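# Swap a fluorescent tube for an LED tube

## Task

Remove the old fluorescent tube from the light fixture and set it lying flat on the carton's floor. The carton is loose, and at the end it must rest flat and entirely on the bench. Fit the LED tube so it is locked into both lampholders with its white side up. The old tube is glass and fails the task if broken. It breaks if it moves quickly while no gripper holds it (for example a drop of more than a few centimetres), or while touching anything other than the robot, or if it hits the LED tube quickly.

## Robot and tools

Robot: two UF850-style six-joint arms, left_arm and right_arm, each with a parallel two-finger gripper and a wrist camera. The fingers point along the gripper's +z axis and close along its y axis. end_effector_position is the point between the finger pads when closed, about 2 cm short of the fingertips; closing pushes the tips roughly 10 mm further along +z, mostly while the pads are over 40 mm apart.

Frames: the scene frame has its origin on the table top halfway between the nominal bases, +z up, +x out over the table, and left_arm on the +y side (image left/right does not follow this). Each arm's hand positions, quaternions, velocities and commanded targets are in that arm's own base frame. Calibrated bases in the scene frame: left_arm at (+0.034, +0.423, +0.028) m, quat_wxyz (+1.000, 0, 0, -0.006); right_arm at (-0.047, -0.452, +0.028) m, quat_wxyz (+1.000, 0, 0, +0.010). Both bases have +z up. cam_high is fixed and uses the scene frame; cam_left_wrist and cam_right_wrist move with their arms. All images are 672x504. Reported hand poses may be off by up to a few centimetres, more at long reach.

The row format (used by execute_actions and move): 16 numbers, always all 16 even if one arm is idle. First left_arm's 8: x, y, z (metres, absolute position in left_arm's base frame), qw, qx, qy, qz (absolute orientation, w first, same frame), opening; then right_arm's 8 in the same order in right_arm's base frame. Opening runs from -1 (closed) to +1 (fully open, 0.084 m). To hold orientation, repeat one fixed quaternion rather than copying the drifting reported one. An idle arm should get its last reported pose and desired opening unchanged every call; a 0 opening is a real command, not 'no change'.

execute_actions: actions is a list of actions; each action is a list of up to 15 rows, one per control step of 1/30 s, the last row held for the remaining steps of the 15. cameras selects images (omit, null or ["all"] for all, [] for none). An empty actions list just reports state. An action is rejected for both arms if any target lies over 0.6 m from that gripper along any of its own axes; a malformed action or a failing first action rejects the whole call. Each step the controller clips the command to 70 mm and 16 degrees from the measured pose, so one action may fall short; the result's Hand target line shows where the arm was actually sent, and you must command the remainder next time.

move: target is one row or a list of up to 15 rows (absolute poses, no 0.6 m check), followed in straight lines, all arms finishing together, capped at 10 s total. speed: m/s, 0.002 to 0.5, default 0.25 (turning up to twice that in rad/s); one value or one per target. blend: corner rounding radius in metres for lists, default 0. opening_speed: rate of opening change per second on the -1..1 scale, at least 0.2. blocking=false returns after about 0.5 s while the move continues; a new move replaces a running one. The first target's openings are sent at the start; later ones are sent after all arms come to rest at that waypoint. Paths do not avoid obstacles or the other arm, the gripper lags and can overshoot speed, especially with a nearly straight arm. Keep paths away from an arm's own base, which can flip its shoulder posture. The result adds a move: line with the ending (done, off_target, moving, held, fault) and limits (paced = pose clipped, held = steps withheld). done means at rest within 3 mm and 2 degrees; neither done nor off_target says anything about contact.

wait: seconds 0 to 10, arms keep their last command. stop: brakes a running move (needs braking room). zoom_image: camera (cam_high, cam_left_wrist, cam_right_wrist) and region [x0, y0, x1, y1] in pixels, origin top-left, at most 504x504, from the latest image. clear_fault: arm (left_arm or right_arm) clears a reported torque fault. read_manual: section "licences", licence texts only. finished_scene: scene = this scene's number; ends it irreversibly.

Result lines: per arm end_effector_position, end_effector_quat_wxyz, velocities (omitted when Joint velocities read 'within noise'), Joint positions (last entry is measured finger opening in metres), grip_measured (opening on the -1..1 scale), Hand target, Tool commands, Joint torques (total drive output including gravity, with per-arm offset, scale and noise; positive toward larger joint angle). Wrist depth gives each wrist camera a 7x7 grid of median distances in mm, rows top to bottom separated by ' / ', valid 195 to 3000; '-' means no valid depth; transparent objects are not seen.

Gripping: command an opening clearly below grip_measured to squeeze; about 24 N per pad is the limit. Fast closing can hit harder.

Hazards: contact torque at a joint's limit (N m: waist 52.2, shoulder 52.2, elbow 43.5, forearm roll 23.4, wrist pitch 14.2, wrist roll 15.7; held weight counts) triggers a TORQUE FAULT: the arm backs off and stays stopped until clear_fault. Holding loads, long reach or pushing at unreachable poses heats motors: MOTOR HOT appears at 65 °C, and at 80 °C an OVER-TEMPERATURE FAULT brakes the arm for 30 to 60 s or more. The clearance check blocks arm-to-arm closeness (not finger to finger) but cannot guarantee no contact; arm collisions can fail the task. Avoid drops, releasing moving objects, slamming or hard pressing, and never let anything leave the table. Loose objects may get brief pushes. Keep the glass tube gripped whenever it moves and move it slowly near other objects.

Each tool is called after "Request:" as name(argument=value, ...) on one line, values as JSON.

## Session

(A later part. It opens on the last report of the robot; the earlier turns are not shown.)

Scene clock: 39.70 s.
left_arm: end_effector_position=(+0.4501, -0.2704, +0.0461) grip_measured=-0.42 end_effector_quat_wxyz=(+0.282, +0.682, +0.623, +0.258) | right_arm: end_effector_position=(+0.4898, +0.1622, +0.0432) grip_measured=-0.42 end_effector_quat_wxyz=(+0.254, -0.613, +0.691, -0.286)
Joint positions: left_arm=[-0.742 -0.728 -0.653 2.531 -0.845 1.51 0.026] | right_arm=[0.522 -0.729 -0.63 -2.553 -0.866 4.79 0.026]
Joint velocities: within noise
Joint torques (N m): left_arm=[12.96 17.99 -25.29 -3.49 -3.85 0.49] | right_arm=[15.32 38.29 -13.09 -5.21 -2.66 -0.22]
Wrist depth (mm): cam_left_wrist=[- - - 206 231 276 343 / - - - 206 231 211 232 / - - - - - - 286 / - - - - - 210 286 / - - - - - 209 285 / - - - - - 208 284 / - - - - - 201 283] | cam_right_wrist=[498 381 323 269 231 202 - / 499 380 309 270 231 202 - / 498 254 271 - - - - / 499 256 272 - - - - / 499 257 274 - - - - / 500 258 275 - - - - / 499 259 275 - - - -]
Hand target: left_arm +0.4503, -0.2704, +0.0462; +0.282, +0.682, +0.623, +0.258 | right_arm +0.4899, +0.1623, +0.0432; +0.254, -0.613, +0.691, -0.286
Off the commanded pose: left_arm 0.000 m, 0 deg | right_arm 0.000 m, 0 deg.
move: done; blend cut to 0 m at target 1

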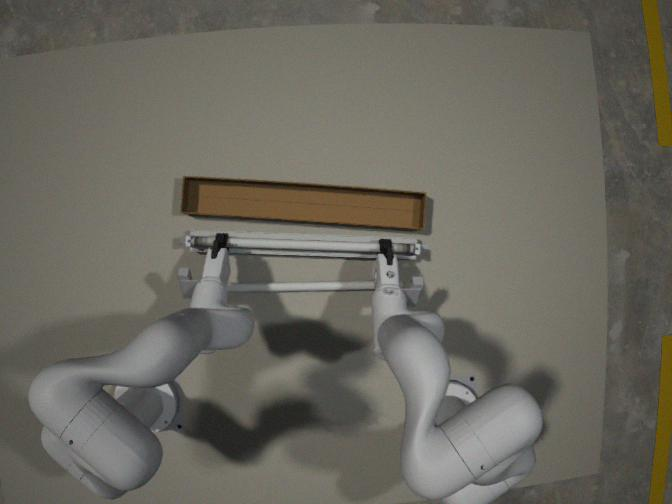

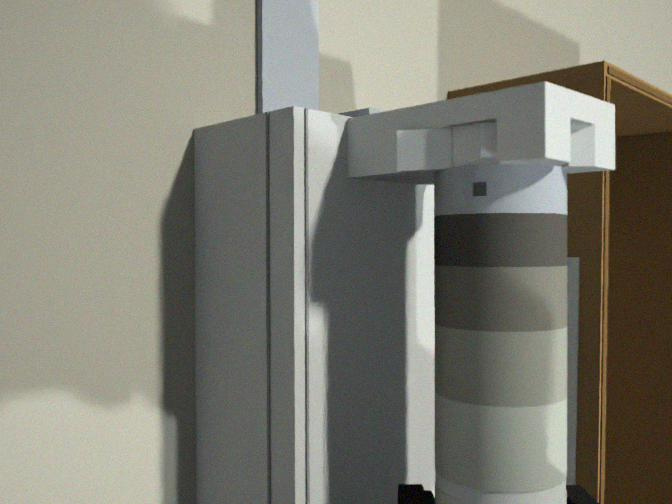

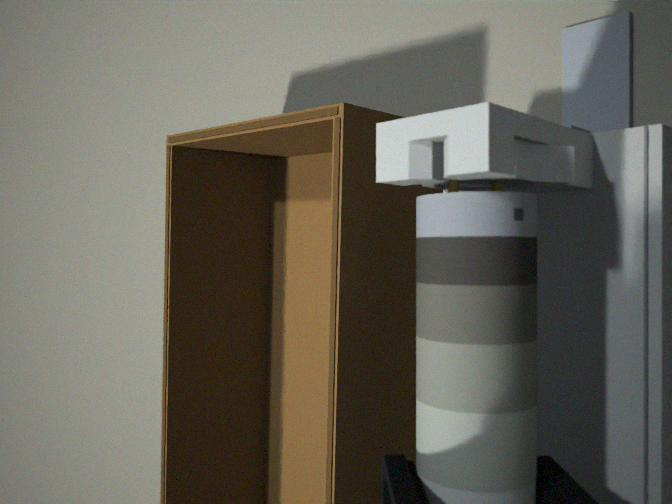

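Request:
move(target=[[0.4503,-0.2714,0.0462,0.2825,0.6820,0.6233,0.2582,-0.9,0.4899,0.1613,0.0432,-0.2539,0.6130,-0.6913,0.2863,-0.9],[0.4494,-0.2713,0.0450,0.3579,0.6456,0.5900,0.3270,-0.9,0.4889,0.1615,0.0418,-0.3217,0.5803,-0.6544,0.3627,-0.9]], speed=0.05)

Request:
zoom_image(camera="cam_right_wrist", region=[380, 90, 560, 220])

Request:
zoom_image(camera="cam_left_wrist", region=[420, 70, 640, 220])

Scene clock: 42.70 s.
left_arm: end_effector_position=(+0.4489, -0.2709, +0.0448) grip_measured=-0.42 end_effector_quat_wxyz=(+0.357, +0.646, +0.590, +0.327) | right_arm: end_effector_position=(+0.4890, +0.1615, +0.0419) grip_measured=-0.42 end_effector_quat_wxyz=(+0.322, -0.580, +0.654, -0.363)
Joint positions: left_arm=[-0.805 -0.846 -0.636 2.495 -1.175 1.423 0.026] | right_arm=[0.582 -0.852 -0.614 -2.514 -1.2 4.877 0.026]
Joint velocities: within noise
Joint torques (N m): left_arm=[7.47 20.81 -27.73 -0.83 -2.41 0.3] | right_arm=[2.64 36.16 -2.47 2.41 -2.52 -0.34]
Wrist depth (mm): cam_left_wrist=[- - - 220 284 401 2576 / - - - 219 - 403 590 / - - - - - - 589 / - - - - - 299 591 / - - - - - 298 590 / - - - - - 298 593 / - - - - - 297 591] | cam_right_wrist=[2620 574 421 332 259 212 - / 2584 576 421 332 259 213 - / 2588 653 - - - - - / 2592 655 272 - - - - / 2531 651 274 - - - - / 2549 654 275 - - - - / 2496 654 - - - - -]
Hand target: left_arm +0.4494, -0.2713, +0.0450; +0.358, +0.646, +0.590, +0.327 | right_arm +0.4889, +0.1615, +0.0418; +0.322, -0.580, +0.654, -0.363
Off the commanded pose: left_arm 0.001 m, 0 deg | right_arm 0.000 m, 0 deg.
move: done

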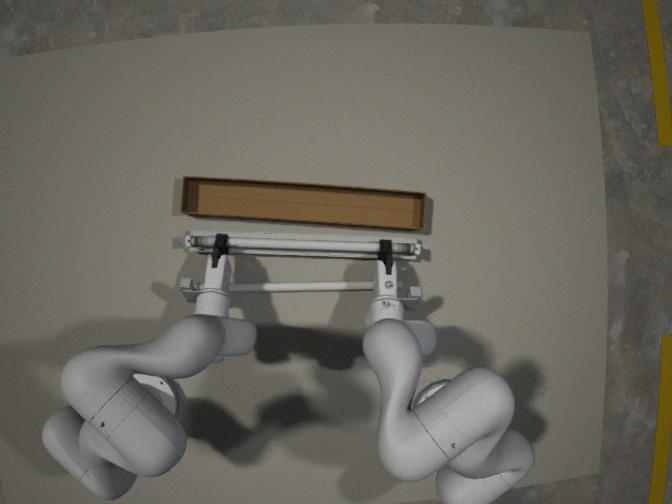

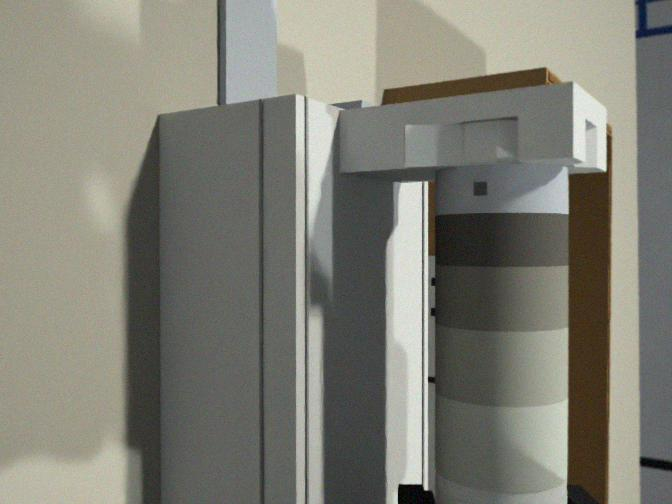

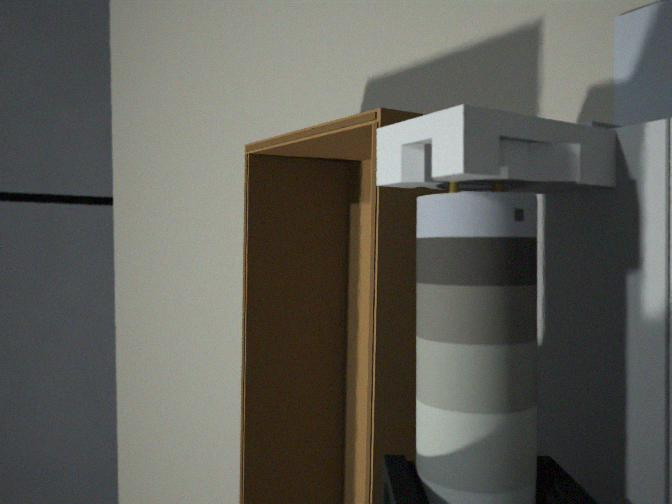

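Scaled by 2.800.

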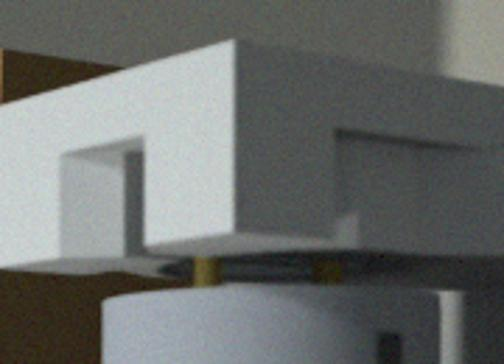

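Scaled by 2.291.

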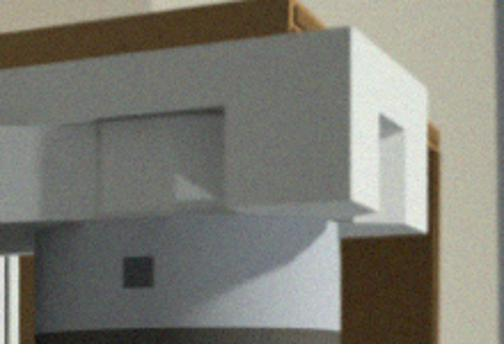

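Request:
move(target=[[0.4490,-0.2713,0.0447,0.3719,0.6377,0.5827,0.3399,-0.9,0.4889,0.1615,0.0416,-0.3343,0.5731,-0.6463,0.3769,-0.9],[0.4490,-0.2713,0.0490,0.3719,0.6377,0.5827,0.3399,-0.9,0.4889,0.1615,0.0459,-0.3343,0.5731,-0.6463,0.3769,-0.9]], speed=0.03, cameras=[])

Scene clock: 44.23 s.
left_arm: end_effector_position=(+0.4486, -0.2711, +0.0483) grip_measured=-0.42 end_effector_quat_wxyz=(+0.371, +0.638, +0.583, +0.339) | right_arm: end_effector_position=(+0.4888, +0.1614, +0.0458) grip_measured=-0.42 end_effector_quat_wxyz=(+0.334, -0.573, +0.646, -0.377)
Joint positions: left_arm=[-0.816 -0.861 -0.634 2.482 -1.228 1.412 0.026] | right_arm=[0.593 -0.867 -0.611 -2.5 -1.256 4.887 0.026]
Joint velocities: within noise
Joint torques (N m): left_arm=[6.94 27.64 -24.36 -2.76 -5.76 0.29] | right_arm=[4.39 32.14 -3.99 0.47 -2.83 -0.31]
Wrist depth (mm): cam_left_wrist=[- - - 230 306 456 2568 / - - - 230 - 456 2669 / - - - - - 299 2559 / - - - - - 303 2600 / - - - - - 302 2623 / - - - - - 302 2699 / - - - - - 296 2738] | cam_right_wrist=[2685 687 473 335 275 222 - / 2638 683 473 335 274 221 - / 2563 687 - - - - - / 2574 683 - - - - - / 2528 683 - - - - - / 2539 679 - - - - - / 2498 2616 - - - - -]
Hand target: left_arm +0.4490, -0.2713, +0.0490; +0.372, +0.638, +0.583, +0.340 | right_arm +0.4889, +0.1615, +0.0459; +0.334, -0.573, +0.646, -0.377
Off the commanded pose: left_arm 0.001 m, 0 deg | right_arm 0.000 m, 0 deg.
move: done
No camera images: "cameras" was empty.

Request:
move(target=[[0.4484,-0.2716,0.0500,0.3719,0.6377,0.5827,0.3399,-0.9,0.4889,0.1613,0.0469,-0.3343,0.5731,-0.6463,0.3769,-0.9],[0.4484,-0.2716,0.0570,0.3719,0.6377,0.5827,0.3399,-0.9,0.4889,0.1613,0.0539,-0.3343,0.5731,-0.6463,0.3769,-0.9]], speed=0.03)

Scene clock: 45.20 s.
left_arm: end_effector_position=(+0.4486, -0.2715, +0.0571) grip_measured=-0.42 end_effector_quat_wxyz=(+0.372, +0.637, +0.583, +0.340) | right_arm: end_effector_position=(+0.4889, +0.1612, +0.0539) grip_measured=-0.42 end_effector_quat_wxyz=(+0.334, -0.573, +0.646, -0.377)
Joint positions: left_arm=[-0.818 -0.836 -0.623 2.477 -1.22 1.42 0.026] | right_arm=[0.592 -0.842 -0.6 -2.498 -1.245 4.878 0.026]
Joint velocities: within noise
Joint torques (N m): left_arm=[-0.06 26.45 -23.19 -0.18 -4.7 0.13] | right_arm=[6.11 37.73 -6.39 -2.36 -2.34 -0.63]
Wrist depth (mm): cam_left_wrist=[- - 208 247 329 494 2561 / - - 198 247 - 439 2635 / - - - - - 305 2640 / - - - - - 304 2648 / - - - - - 303 2709 / - - - - - 302 2759 / - - - - - 302 2745] | cam_right_wrist=[2640 723 498 353 289 233 204 / 2592 725 499 353 289 233 203 / 2587 723 - - - - - / 2587 719 - - - - - / 2544 720 - - - - - / 2522 721 - - - - - / 2516 2636 - - - - -]
Hand target: left_arm +0.4484, -0.2716, +0.0570; +0.372, +0.638, +0.583, +0.340 | right_arm +0.4889, +0.1613, +0.0539; +0.334, -0.573, +0.646, -0.377
Off the commanded pose: left_arm 0.000 m, 0 deg | right_arm 0.000 m, 0 deg.
move: done

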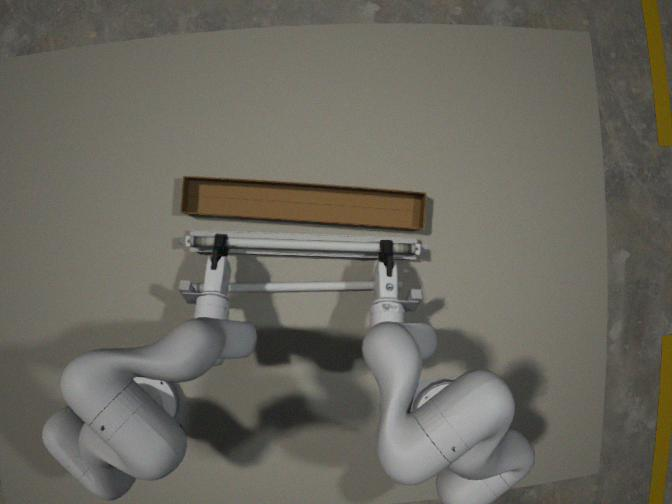

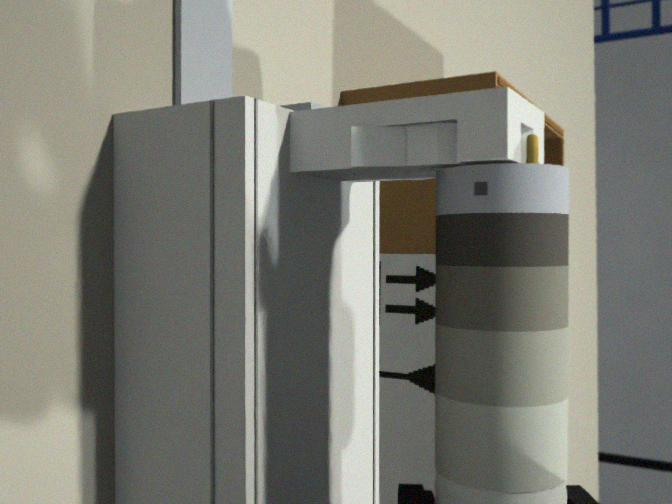

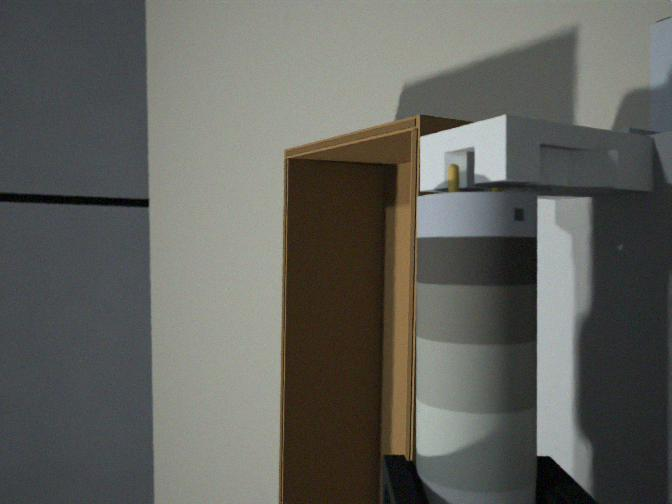

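Request:
move(target=[[0.4486,-0.2715,0.1571,0.3719,0.6377,0.5827,0.3399,-0.9,0.4889,0.1612,0.1539,-0.3343,0.5731,-0.6463,0.3769,-0.9],[0.4512,-0.2716,0.1598,0.1910,0.7130,0.6516,0.1746,-0.9,0.4915,0.1610,0.1567,-0.1717,0.6409,-0.7227,0.1936,-0.9]], speed=[0.12,0.1])

Scene clock: 50.70 s.
left_arm: end_effector_position=(+0.4512, -0.2717, +0.1598) grip_measured=-0.42 end_effector_quat_wxyz=(+0.191, +0.713, +0.652, +0.174) | right_arm: end_effector_position=(+0.4915, +0.1611, +0.1567) grip_measured=-0.42 end_effector_quat_wxyz=(+0.172, -0.641, +0.723, -0.193)
Joint positions: left_arm=[-0.669 -0.372 -0.697 1.985 -0.303 2.195 0.026] | right_arm=[0.443 -0.361 -0.669 -2.057 -0.306 4.147 0.026]
Joint velocities: within noise
Joint torques (N m): left_arm=[-3.13 17.14 -23.45 0.74 0.87 0.57] | right_arm=[8.94 30.59 -16.66 -3.32 -0.5 -0.16]
Wrist depth (mm): cam_left_wrist=[264 284 301 327 359 394 429 / 265 285 301 328 350 395 430 / 264 279 253 319 298 350 428 / 265 274 263 - - 364 430 / 265 274 263 - - 363 429 / 266 275 263 - - 361 429 / 265 275 258 - - 344 430] | cam_right_wrist=[497 442 398 370 338 312 290 / 497 441 398 371 339 312 287 / 499 442 409 350 325 300 267 / 498 444 409 - - 269 260 / 500 444 410 - - 270 260 / 499 445 409 - - 270 260 / 499 445 - - - 270 259]
Hand target: left_arm +0.4512, -0.2716, +0.1598; +0.191, +0.713, +0.652, +0.175 | right_arm +0.4915, +0.1610, +0.1567; +0.172, -0.641, +0.723, -0.194
Off the commanded pose: left_arm 0.000 m, 0 deg | right_arm 0.000 m, 0 deg.
move: done

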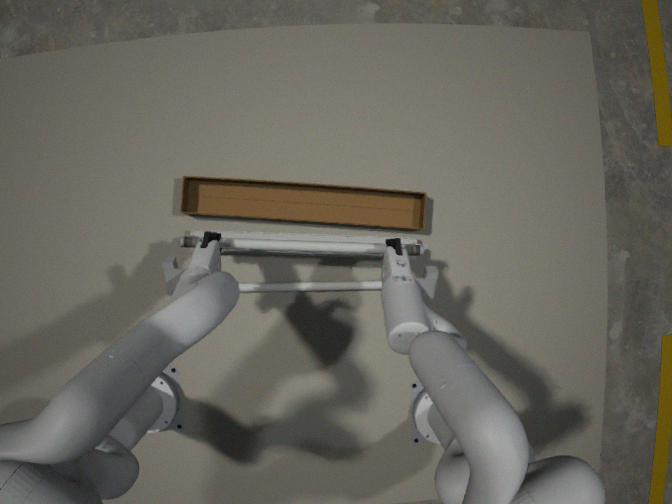

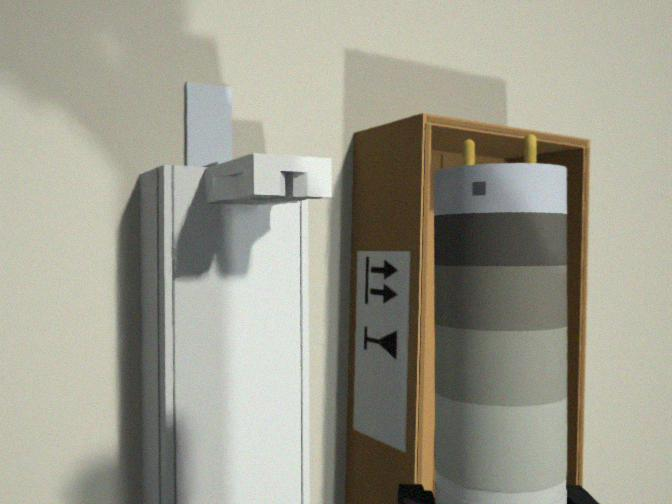

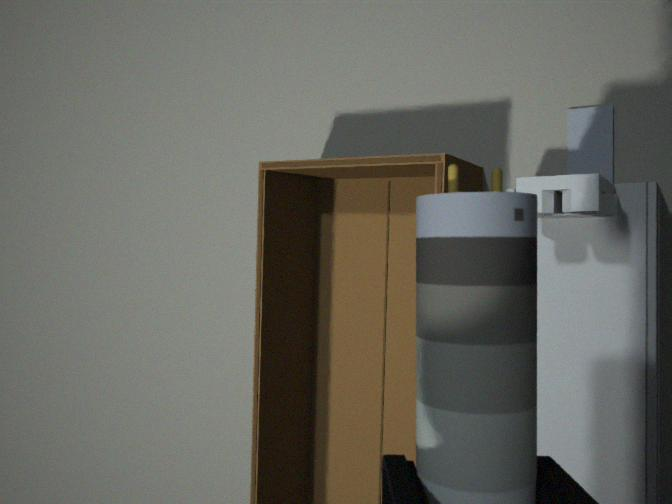

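Request:
move(target=[[0.4529,-0.2716,0.1605,0.0963,0.7319,0.6688,0.0880,-0.9,0.4933,0.1608,0.1574,-0.0866,0.6578,-0.7418,0.0976,-0.9],[0.4547,-0.2715,0.1607,0,0.7382,0.6746,0,-0.9,0.4953,0.1605,0.1577,0,0.6635,-0.7482,0,-0.9]], speed=0.06, blend=[0.003,0])

Scene clock: 56.30 s.
left_arm: end_effector_position=(+0.4548, -0.2717, +0.1608) grip_measured=-0.42 end_effector_quat_wxyz=(+0.000, +0.738, +0.675, +0.000) | right_arm: end_effector_position=(+0.4954, +0.1607, +0.1578) grip_measured=-0.42 end_effector_quat_wxyz=(+0.000, -0.664, +0.748, +0.000)
Joint positions: left_arm=[-0.539 -0.512 -1.021 0 -0.509 4.264 0.026] | right_arm=[0.314 -0.499 -0.993 0 -0.493 2.004 0.026]
Joint velocities: within noise
Joint torques (N m): left_arm=[2.5 22.24 -20.54 1.04 -0.24 0.28] | right_arm=[0.27 37.64 -15.03 -1.74 -1.65 -0.37]
Wrist depth (mm): cam_left_wrist=[320 320 320 319 320 319 319 / 320 320 319 320 320 319 319 / 321 319 320 - 319 320 315 / 320 320 319 - - 319 315 / 320 320 319 - - 319 315 / 320 320 320 - - 319 314 / 320 304 320 - - 319 315] | cam_right_wrist=[315 316 315 316 316 316 316 / 316 317 316 316 316 316 316 / 289 312 312 317 314 317 317 / 291 312 312 - - 317 317 / 293 313 313 - - 318 300 / 296 313 313 - - 318 294 / 297 313 314 - - 319 295]
Hand target: left_arm +0.4547, -0.2715, +0.1607; +0.000, +0.738, +0.675, +0.000 | right_arm +0.4953, +0.1605, +0.1577; +0.000, -0.663, +0.748, +0.000
Off the commanded pose: left_arm 0.000 m, 0 deg | right_arm 0.000 m, 0 deg.
move: done

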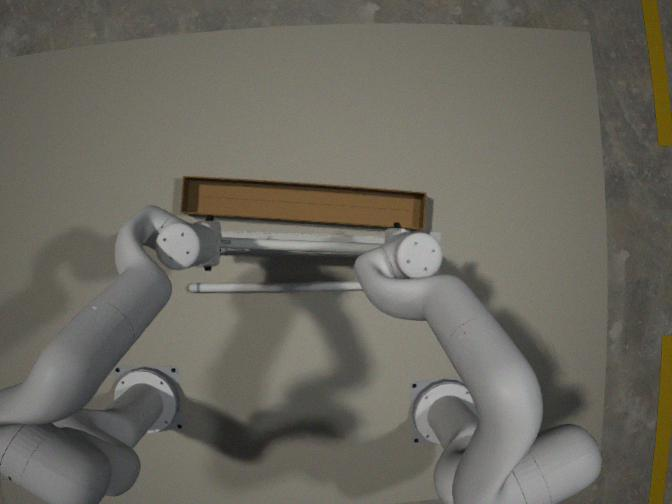

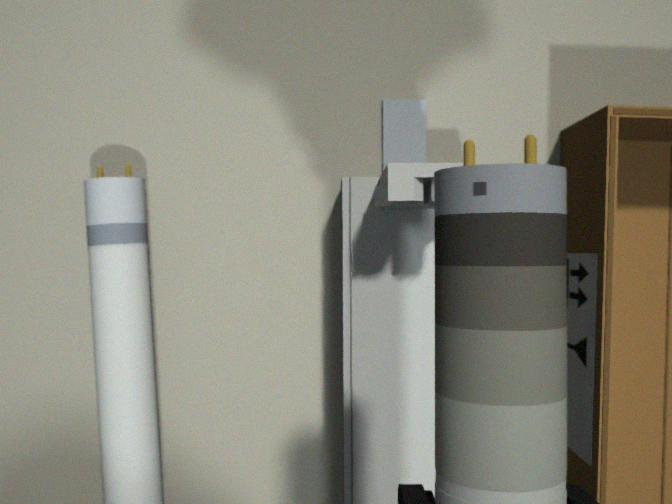

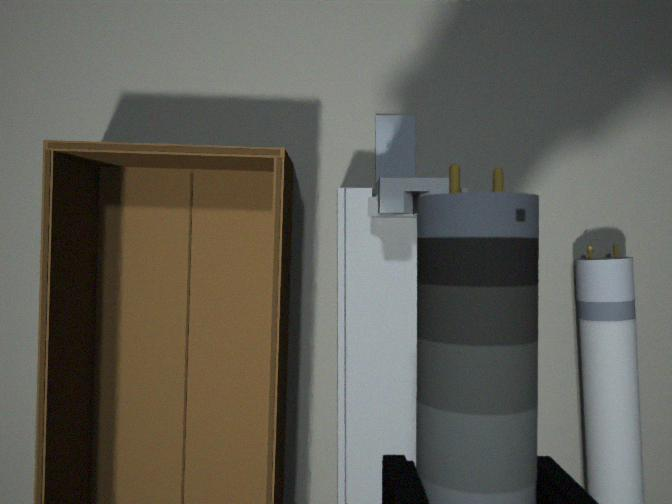

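Request:
move(target=[0.5778,-0.2671,0.160,0,0.7466,0.6653,0,-0.9,0.6062,0.1619,0.157,0,0.6533,-0.7570,0,-0.9], speed=0.08)

Request:
zoom_image(camera="cam_left_wrist", region=[168, 0, 672, 504])

Request:
zoom_image(camera="cam_right_wrist", region=[168, 0, 672, 504])

Scene clock: 58.53 s.
left_arm: end_effector_position=(+0.5777, -0.2672, +0.1600) grip_measured=-0.42 end_effector_quat_wxyz=(+0.000, +0.747, +0.665, +0.000) | right_arm: end_effector_position=(+0.6061, +0.1620, +0.1570) grip_measured=-0.42 end_effector_quat_wxyz=(+0.000, -0.653, +0.757, +0.000)
Joint positions: left_arm=[-0.433 -0.731 -1.377 0 -0.646 4.394 0.026] | right_arm=[0.261 -0.716 -1.343 0 -0.627 1.979 0.026]
Joint velocities: within noise
Joint torques (N m): left_arm=[12.97 26.67 -20.39 5.19 -1.5 -0.06] | right_arm=[-17.6 43.2 -13.12 -6.23 -4.22 -0.63]
Wrist depth (mm): cam_left_wrist=[319 319 318 319 318 318 318 / 319 319 319 319 318 318 318 / 320 319 319 263 262 272 317 / 281 281 318 - 314 318 318 / 319 281 319 - 314 318 318 / 320 282 318 - 314 318 318 / 319 282 318 - 314 318 318] | cam_right_wrist=[314 315 315 315 315 315 316 / 315 316 315 315 315 315 316 / 315 316 315 311 311 312 280 / 317 316 317 - - 303 280 / 317 317 317 - - 306 279 / 317 317 318 - - 310 281 / 317 318 318 - - 314 281]
Hand target: left_arm +0.5778, -0.2671, +0.1600; +0.000, +0.747, +0.665, +0.000 | right_arm +0.6062, +0.1619, +0.1570; +0.000, -0.653, +0.757, +0.000
Off the commanded pose: left_arm 0.000 m, 0 deg | right_arm 0.000 m, 0 deg.
move: done

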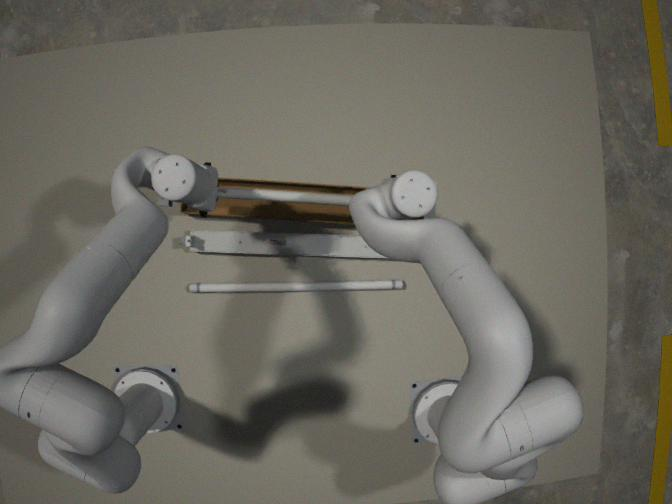

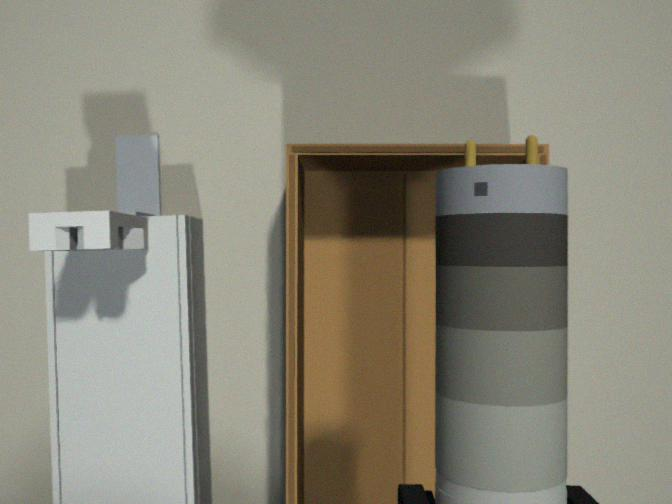

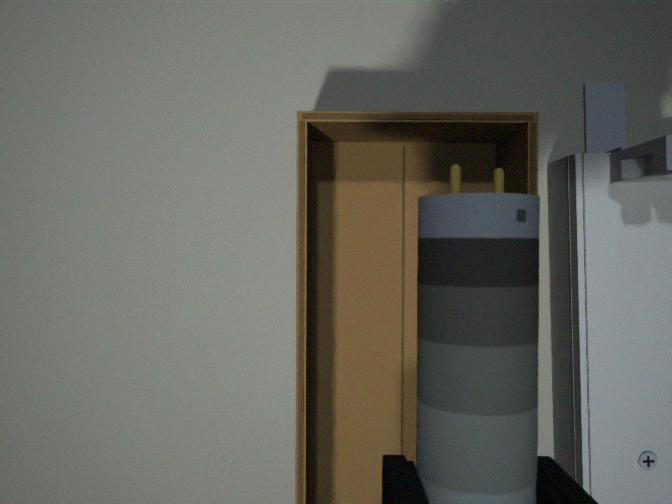

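Scaled by 1.000.

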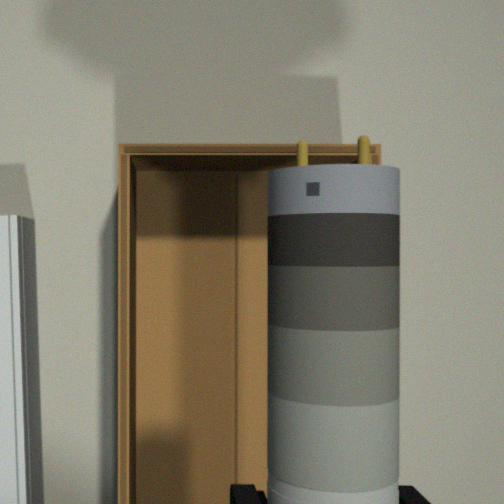

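Scaled by 1.000.

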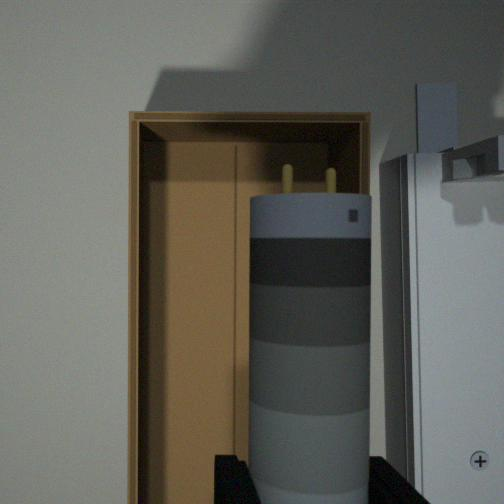

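Request:
move(target=[[0.5772,-0.2751,0.10,0,0.7466,0.6653,0,-0.9,0.6075,0.1539,0.097,0,0.6533,-0.7570,0,-0.9],[0.5772,-0.2751,0.018,0,0.7466,0.6653,0,-0.9,0.6075,0.1539,0.015,0,0.6533,-0.7570,0,-0.9]], speed=0.08, blend=[0.01,0])

Request:
move(target=[0.5772,-0.2751,0.006,0,0.7466,0.6653,0,-0.9,0.6075,0.1539,0.003,0,0.6533,-0.7570,0,-0.9], speed=0.02)

Scene clock: 61.10 s.
left_arm: end_effector_position=(+0.5772, -0.2750, +0.0182) grip_measured=-0.42 end_effector_quat_wxyz=(+0.000, +0.747, +0.665, +0.000) | right_arm: end_effector_position=(+0.6075, +0.1539, +0.0152) grip_measured=-0.42 end_effector_quat_wxyz=(+0.000, -0.653, +0.757, +0.000)
Joint positions: left_arm=[-0.445 -0.971 -1.412 0 -0.441 4.383 0.026] | right_arm=[0.248 -0.954 -1.368 0 -0.413 1.966 0.026]
Joint velocities: within noise
Joint torques (N m): left_arm=[11.01 27.27 -15.48 3.41 -1.73 0.32] | right_arm=[-16.47 44.75 -10.4 -4.2 -3.42 -0.02]
Wrist depth (mm): cam_left_wrist=[- - - - - - - / - - - - - - - / - - - - - - - / - - - - - - - / - - - - - - - / - - - - - - - / - - - - - - -] | cam_right_wrist=[- - - - - - - / - - - - - - - / - - - - - - - / - - - - - - - / - - - - - - - / - - - - - - - / - - - - - - -]
Hand target: left_arm +0.5772, -0.2751, +0.0180; +0.000, +0.747, +0.665, +0.000 | right_arm +0.6075, +0.1539, +0.0150; +0.000, -0.653, +0.757, +0.000
Off the commanded pose: left_arm 0.000 m, 0 deg | right_arm 0.000 m, 0 deg.
move: done

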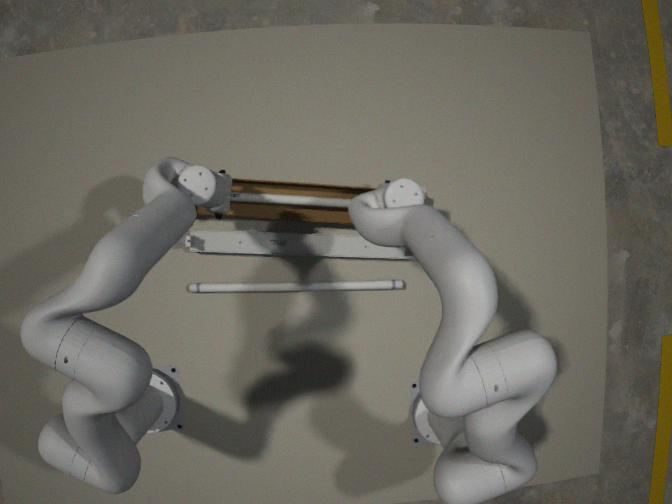

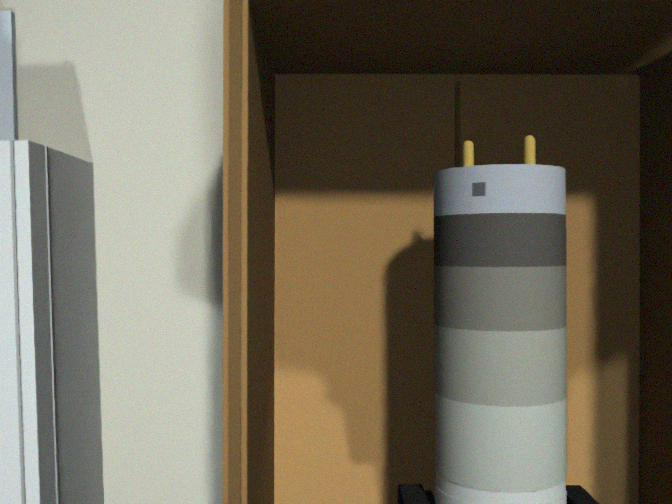

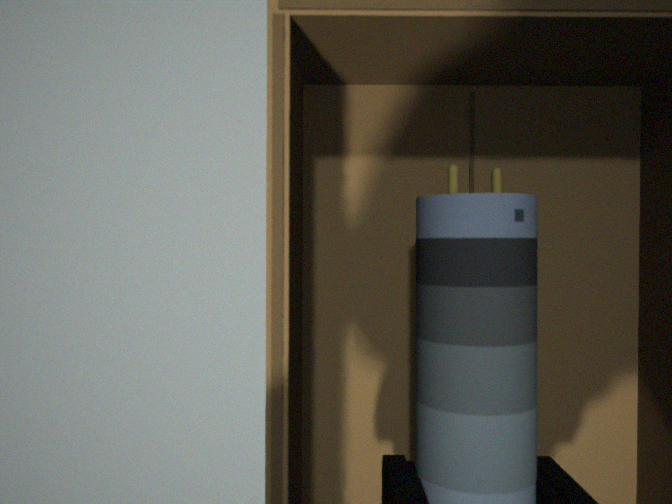

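Scene clock: 62.03 s.
left_arm: end_effector_position=(+0.5772, -0.2751, +0.0061) grip_measured=-0.42 end_effector_quat_wxyz=(+0.000, +0.747, +0.665, +0.000) | right_arm: end_effector_position=(+0.6075, +0.1539, +0.0031) grip_measured=-0.42 end_effector_quat_wxyz=(+0.000, -0.653, +0.757, +0.000)
Joint positions: left_arm=[-0.445 -0.994 -1.42 0 -0.426 4.383 0.026] | right_arm=[0.248 -0.977 -1.375 0 -0.398 1.966 0.026]
Joint velocities: within noise
Joint torques (N m): left_arm=[9.13 29.01 -15.77 2.37 -1.69 0.46] | right_arm=[-15.15 45.38 -9.69 -4.17 -3.15 0.01]
Wrist depth (mm): cam_left_wrist=[- - - - - - - / - - - - - - - / - - - - - - - / - - - - - - - / - - - - - - - / - - - - - - - / - - - - - - -] | cam_right_wrist=[- - - - - - - / - - - - - - - / - - - - - - - / - - - - - - - / - - - - - - - / - - - - - - - / - - - - - - -]
Hand target: left_arm +0.5772, -0.2751, +0.0060; +0.000, +0.747, +0.665, +0.000 | right_arm +0.6075, +0.1539, +0.0030; +0.000, -0.653, +0.757, +0.000
Off the commanded pose: left_arm 0.000 m, 0 deg | right_arm 0.000 m, 0 deg.
move: done

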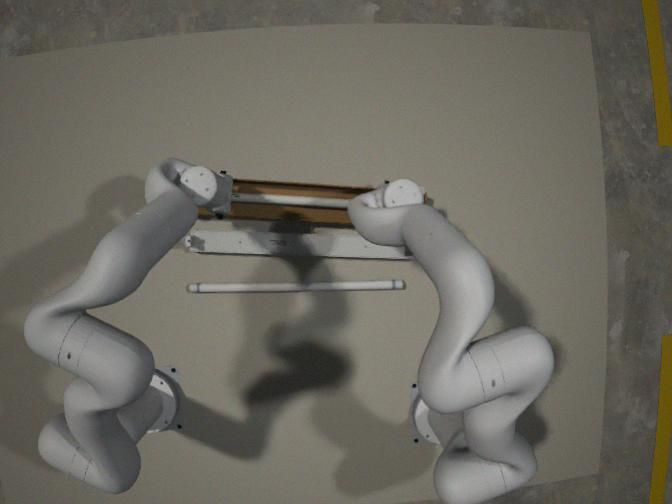

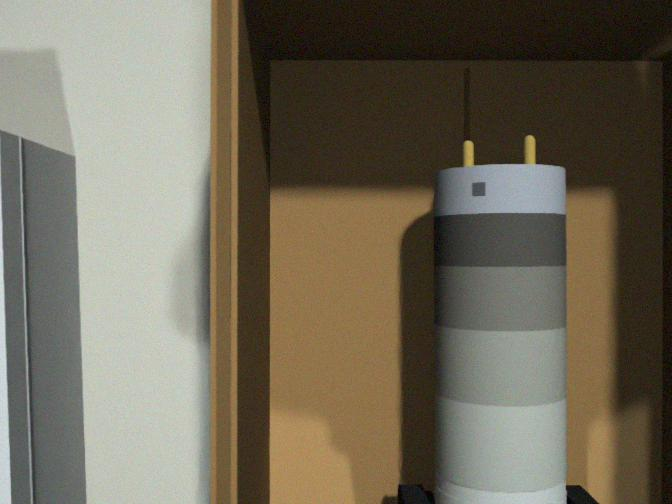

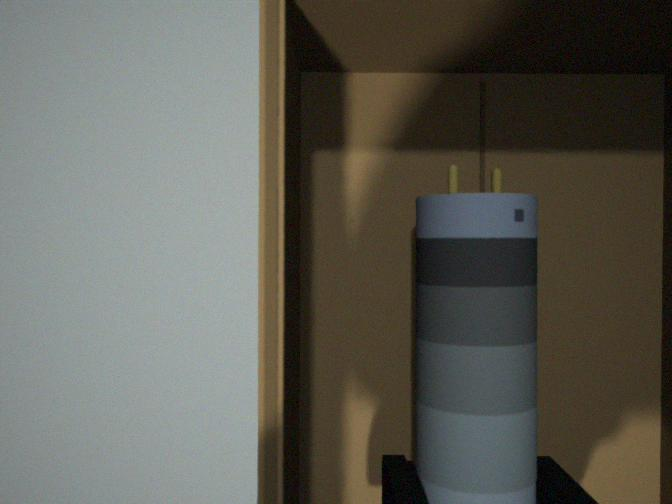

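Request:
move(target=[0.5772,-0.2751,0.001,0,0.7466,0.6653,0,-0.9,0.6075,0.1539,-0.002,0,0.6533,-0.7570,0,-0.9], speed=0.02)

Request:
move(target=[0.5772,-0.2751,-0.001,0,0.7466,0.6653,0,-0.9,0.6075,0.1539,-0.004,0,0.6533,-0.7570,0,-0.9], speed=0.02)

Scene clock: 62.97 s.
left_arm: end_effector_position=(+0.5772, -0.2751, +0.0011) grip_measured=-0.42 end_effector_quat_wxyz=(+0.000, +0.747, +0.665, +0.000) | right_arm: end_effector_position=(+0.6075, +0.1539, -0.0019) grip_measured=-0.42 end_effector_quat_wxyz=(+0.000, -0.653, +0.757, +0.000)
Joint positions: left_arm=[-0.445 -1.004 -1.423 0 -0.419 4.383 0.026] | right_arm=[0.248 -0.987 -1.379 0 -0.392 1.966 0.026]
Joint velocities: within noise
Joint torques (N m): left_arm=[10.69 26.63 -15.78 2.22 -1.79 0.42] | right_arm=[-14.98 42.82 -10.63 -3.64 -3.07 -0.04]
Wrist depth (mm): cam_left_wrist=[- - - - - - - / - - - - - - - / - - - - - - - / - - - - - - - / - - - - - - - / - - - - - - - / - - - - - - -] | cam_right_wrist=[- - - - - - - / - - - - - - - / - - - - - - - / - - - - - - - / - - - - - - - / - - - - - - - / - - - - - - -]
Hand target: left_arm +0.5772, -0.2751, +0.0010; +0.000, +0.747, +0.665, +0.000 | right_arm +0.6075, +0.1539, -0.0020; +0.000, -0.653, +0.757, +0.000
Off the commanded pose: left_arm 0.000 m, 0 deg | right_arm 0.000 m, 0 deg.
move: done

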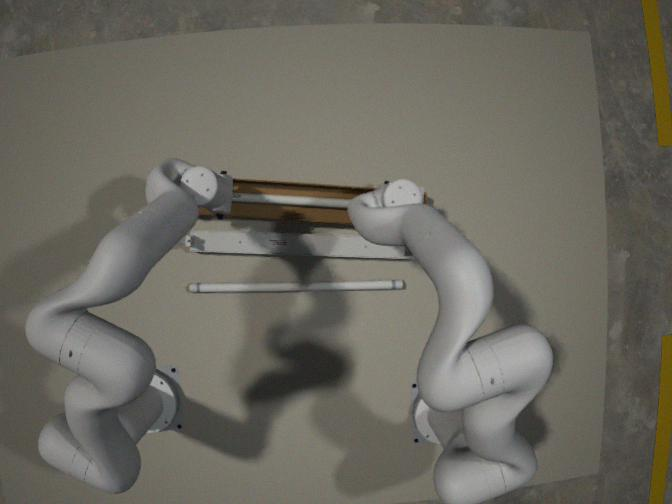

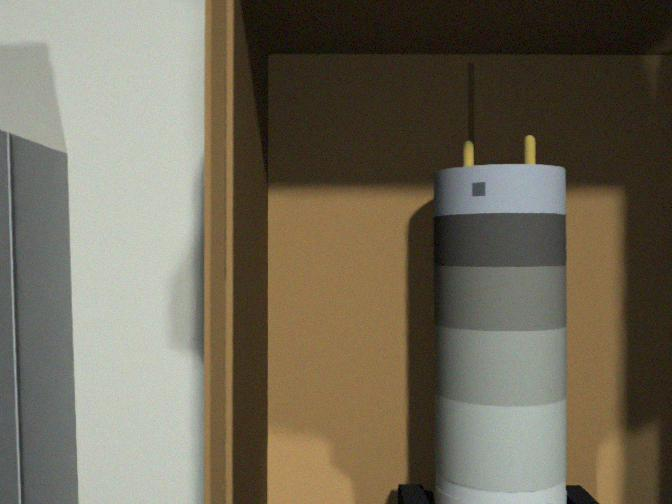

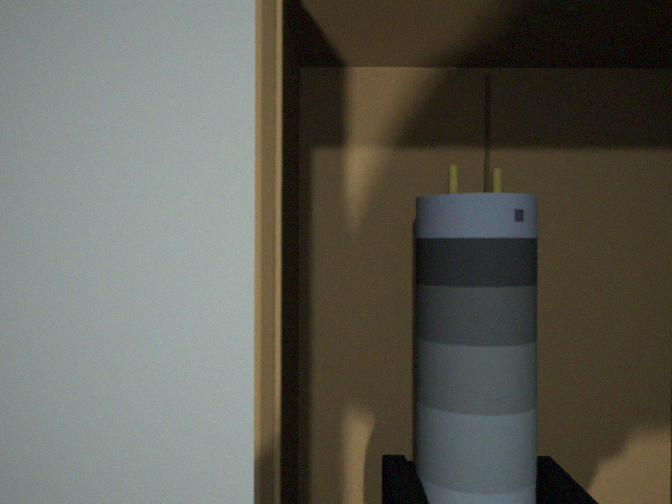

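Scene clock: 63.67 s.
left_arm: end_effector_position=(+0.5772, -0.2751, -0.0010) grip_measured=-0.42 end_effector_quat_wxyz=(+0.000, +0.747, +0.665, +0.000) | right_arm: end_effector_position=(+0.6075, +0.1539, -0.0040) grip_measured=-0.42 end_effector_quat_wxyz=(+0.000, -0.653, +0.757, +0.000)
Joint positions: left_arm=[-0.445 -1.007 -1.424 0 -0.417 4.383 0.026] | right_arm=[0.248 -0.991 -1.38 0 -0.389 1.966 0.026]
Joint velocities: within noise
Joint torques (N m): left_arm=[8.83 27.36 -15.39 2.44 -1.68 0.28] | right_arm=[-14.7 45.58 -11.44 -3.96 -2.92 -0.18]
Wrist depth (mm): cam_left_wrist=[- - - - - - - / - - - - - - - / - - - - - - - / - - - - - - - / - - - - - - - / - - - - - - - / - - - - - - -] | cam_right_wrist=[- - - - - - - / - - - - - - - / - - - - - - - / - - - - - - - / - - - - - - - / - - - - - - - / - - - - - - -]
Hand target: left_arm +0.5772, -0.2751, -0.0010; +0.000, +0.747, +0.665, +0.000 | right_arm +0.6075, +0.1539, -0.0040; +0.000, -0.653, +0.757, +0.000
Off the commanded pose: left_arm 0.000 m, 0 deg | right_arm 0.000 m, 0 deg.
move: done

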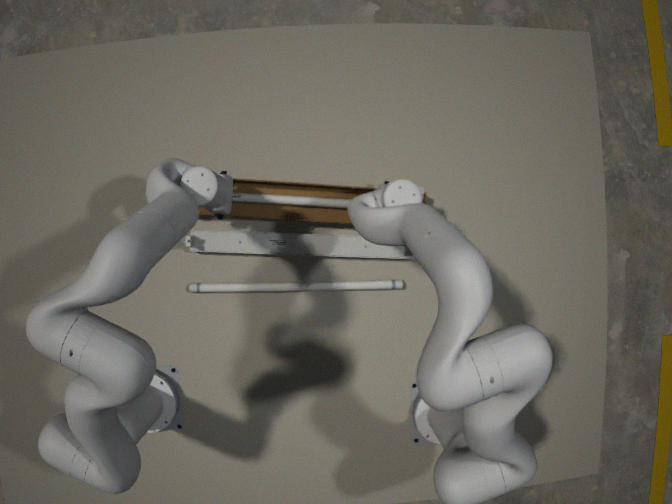

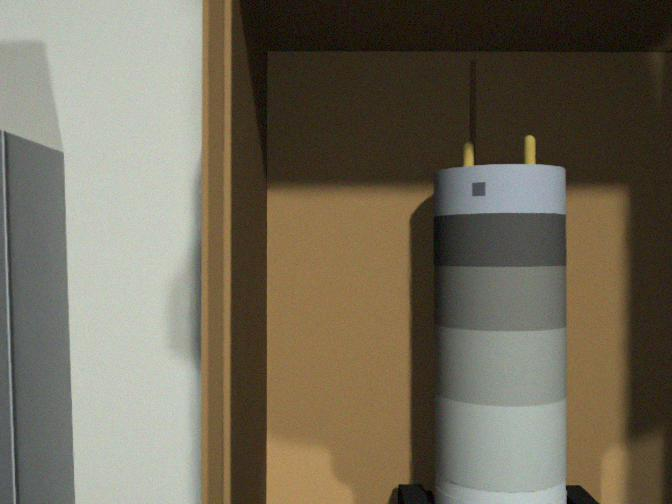

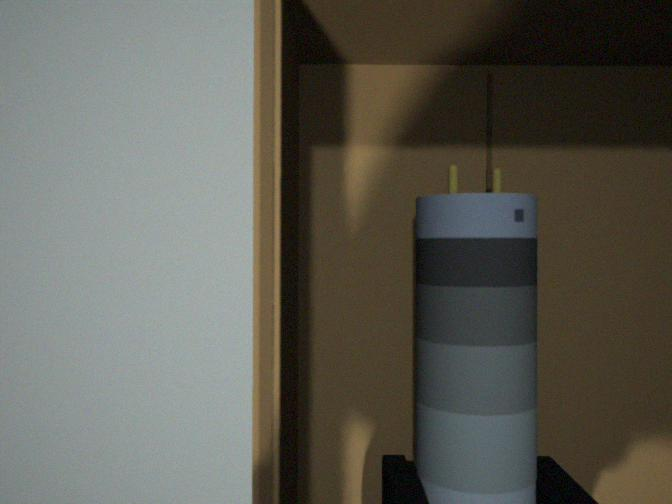

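Request:
move(target=[0.5772,-0.2751,-0.003,0,0.7466,0.6653,0,-0.9,0.6075,0.1539,-0.006,0,0.6533,-0.7570,0,-0.9], speed=0.02, cameras=["cam_left_wrist"])

Request:
move(target=[0.5772,-0.2751,-0.0045,0,0.7466,0.6653,0,-0.9,0.6075,0.1539,-0.0075,0,0.6533,-0.7570,0,-0.9], speed=0.02, cameras=["cam_left_wrist","cam_right_wrist"])

Scene clock: 64.53 s.
left_arm: end_effector_position=(+0.5775, -0.2751, -0.0021) grip_measured=-0.42 end_effector_quat_wxyz=(+0.000, +0.747, +0.665, +0.000) | right_arm: end_effector_position=(+0.6080, +0.1539, -0.0049) grip_measured=-0.42 end_effector_quat_wxyz=(+0.000, -0.653, +0.757, +0.000)
Joint positions: left_arm=[-0.445 -1.01 -1.426 0 -0.416 4.383 0.026] | right_arm=[0.248 -0.993 -1.382 0 -0.389 1.966 0.026]
Joint velocities: within noise
Joint torques (N m): left_arm=[6.94 20.66 -12.82 2.82 0.33 0.46] | right_arm=[-11.9 28.39 -6.45 -3.43 0.18 0.11]
Wrist depth (mm): cam_left_wrist=[- - - - - - - / - - - - - - - / - - - - - - - / - - - - - - - / - - - - - - - / - - - - - - - / - - - - - - -] | cam_right_wrist=[- - - - - - - / - - - - - - - / - - - - - - - / - - - - - - - / - - - - - - - / - - - - - - - / - - - - - - -]
Hand target: left_arm +0.5772, -0.2751, -0.0030; +0.000, +0.747, +0.665, +0.000 | right_arm +0.6075, +0.1539, -0.0060; +0.000, -0.653, +0.757, +0.000
Off the commanded pose: left_arm 0.001 m, 0 deg | right_arm 0.001 m, 0 deg.
move: done
Images, in order (width x height): cam_left_wrist 672x504.

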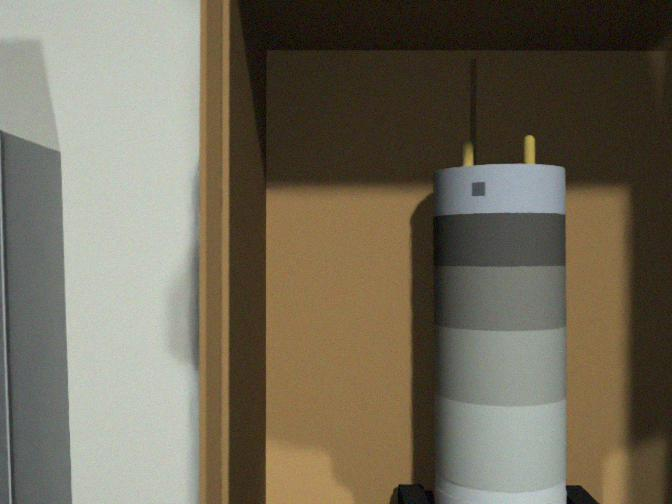

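Scene clock: 65.23 s.
left_arm: end_effector_position=(+0.5781, -0.2753, -0.0025) grip_measured=-0.42 end_effector_quat_wxyz=(+0.001, +0.747, +0.665, +0.000) | right_arm: end_effector_position=(+0.6086, +0.1540, -0.0051) grip_measured=-0.42 end_effector_quat_wxyz=(+0.001, -0.653, +0.757, -0.001)
Joint positions: left_arm=[-0.444 -1.011 -1.427 0 -0.414 4.383 0.026] | right_arm=[0.248 -0.994 -1.383 0 -0.386 1.966 0.026]
Joint velocities: within noise
Joint torques (N m): left_arm=[5.16 9.18 -10.01 0.68 2.76 0.43] | right_arm=[-6.79 17.91 -5.74 -1.87 3.07 0.07]
Wrist depth (mm): cam_left_wrist=[- - - - - - - / - - - - - - - / - - - - - - - / - - - - - - - / - - - - - - - / - - - - - - - / - - - - - - -] | cam_right_wrist=[- - - - - - - / - - - - - - - / - - - - - - - / - - - - - - - / - - - - - - - / - - - - - - - / - - - - - - -]
Hand target: left_arm +0.5772, -0.2751, -0.0045; +0.000, +0.747, +0.665, +0.000 | right_arm +0.6075, +0.1539, -0.0075; +0.000, -0.653, +0.757, +0.000
Off the commanded pose: left_arm 0.002 m, 0 deg | right_arm 0.003 m, 0 deg.
move: done
Images, in order (width x height): cam_left_wrist 672x504, cam_right_wrist 672x504.

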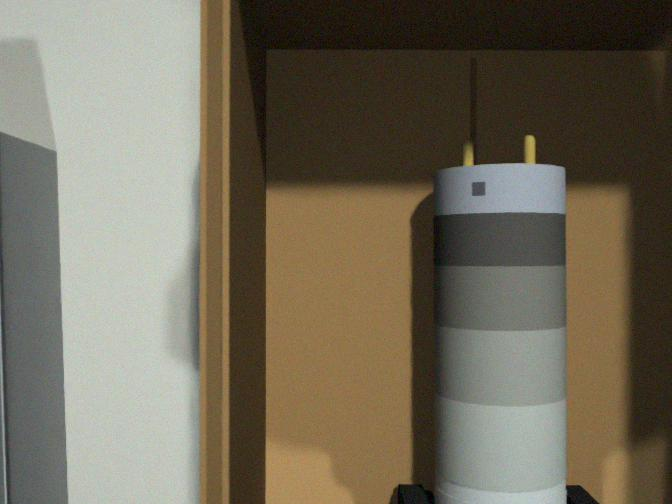

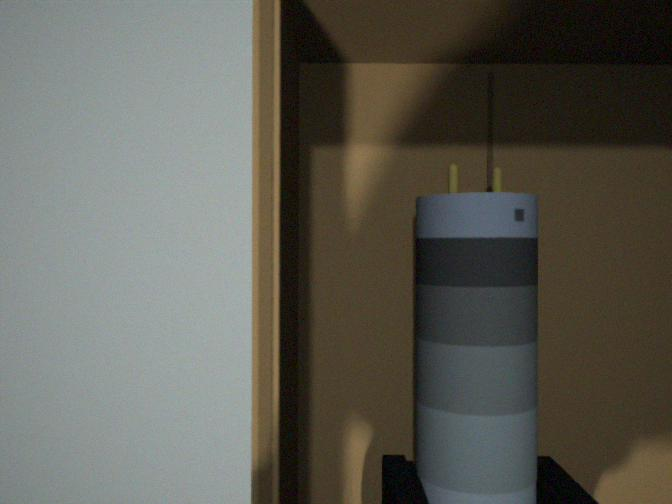

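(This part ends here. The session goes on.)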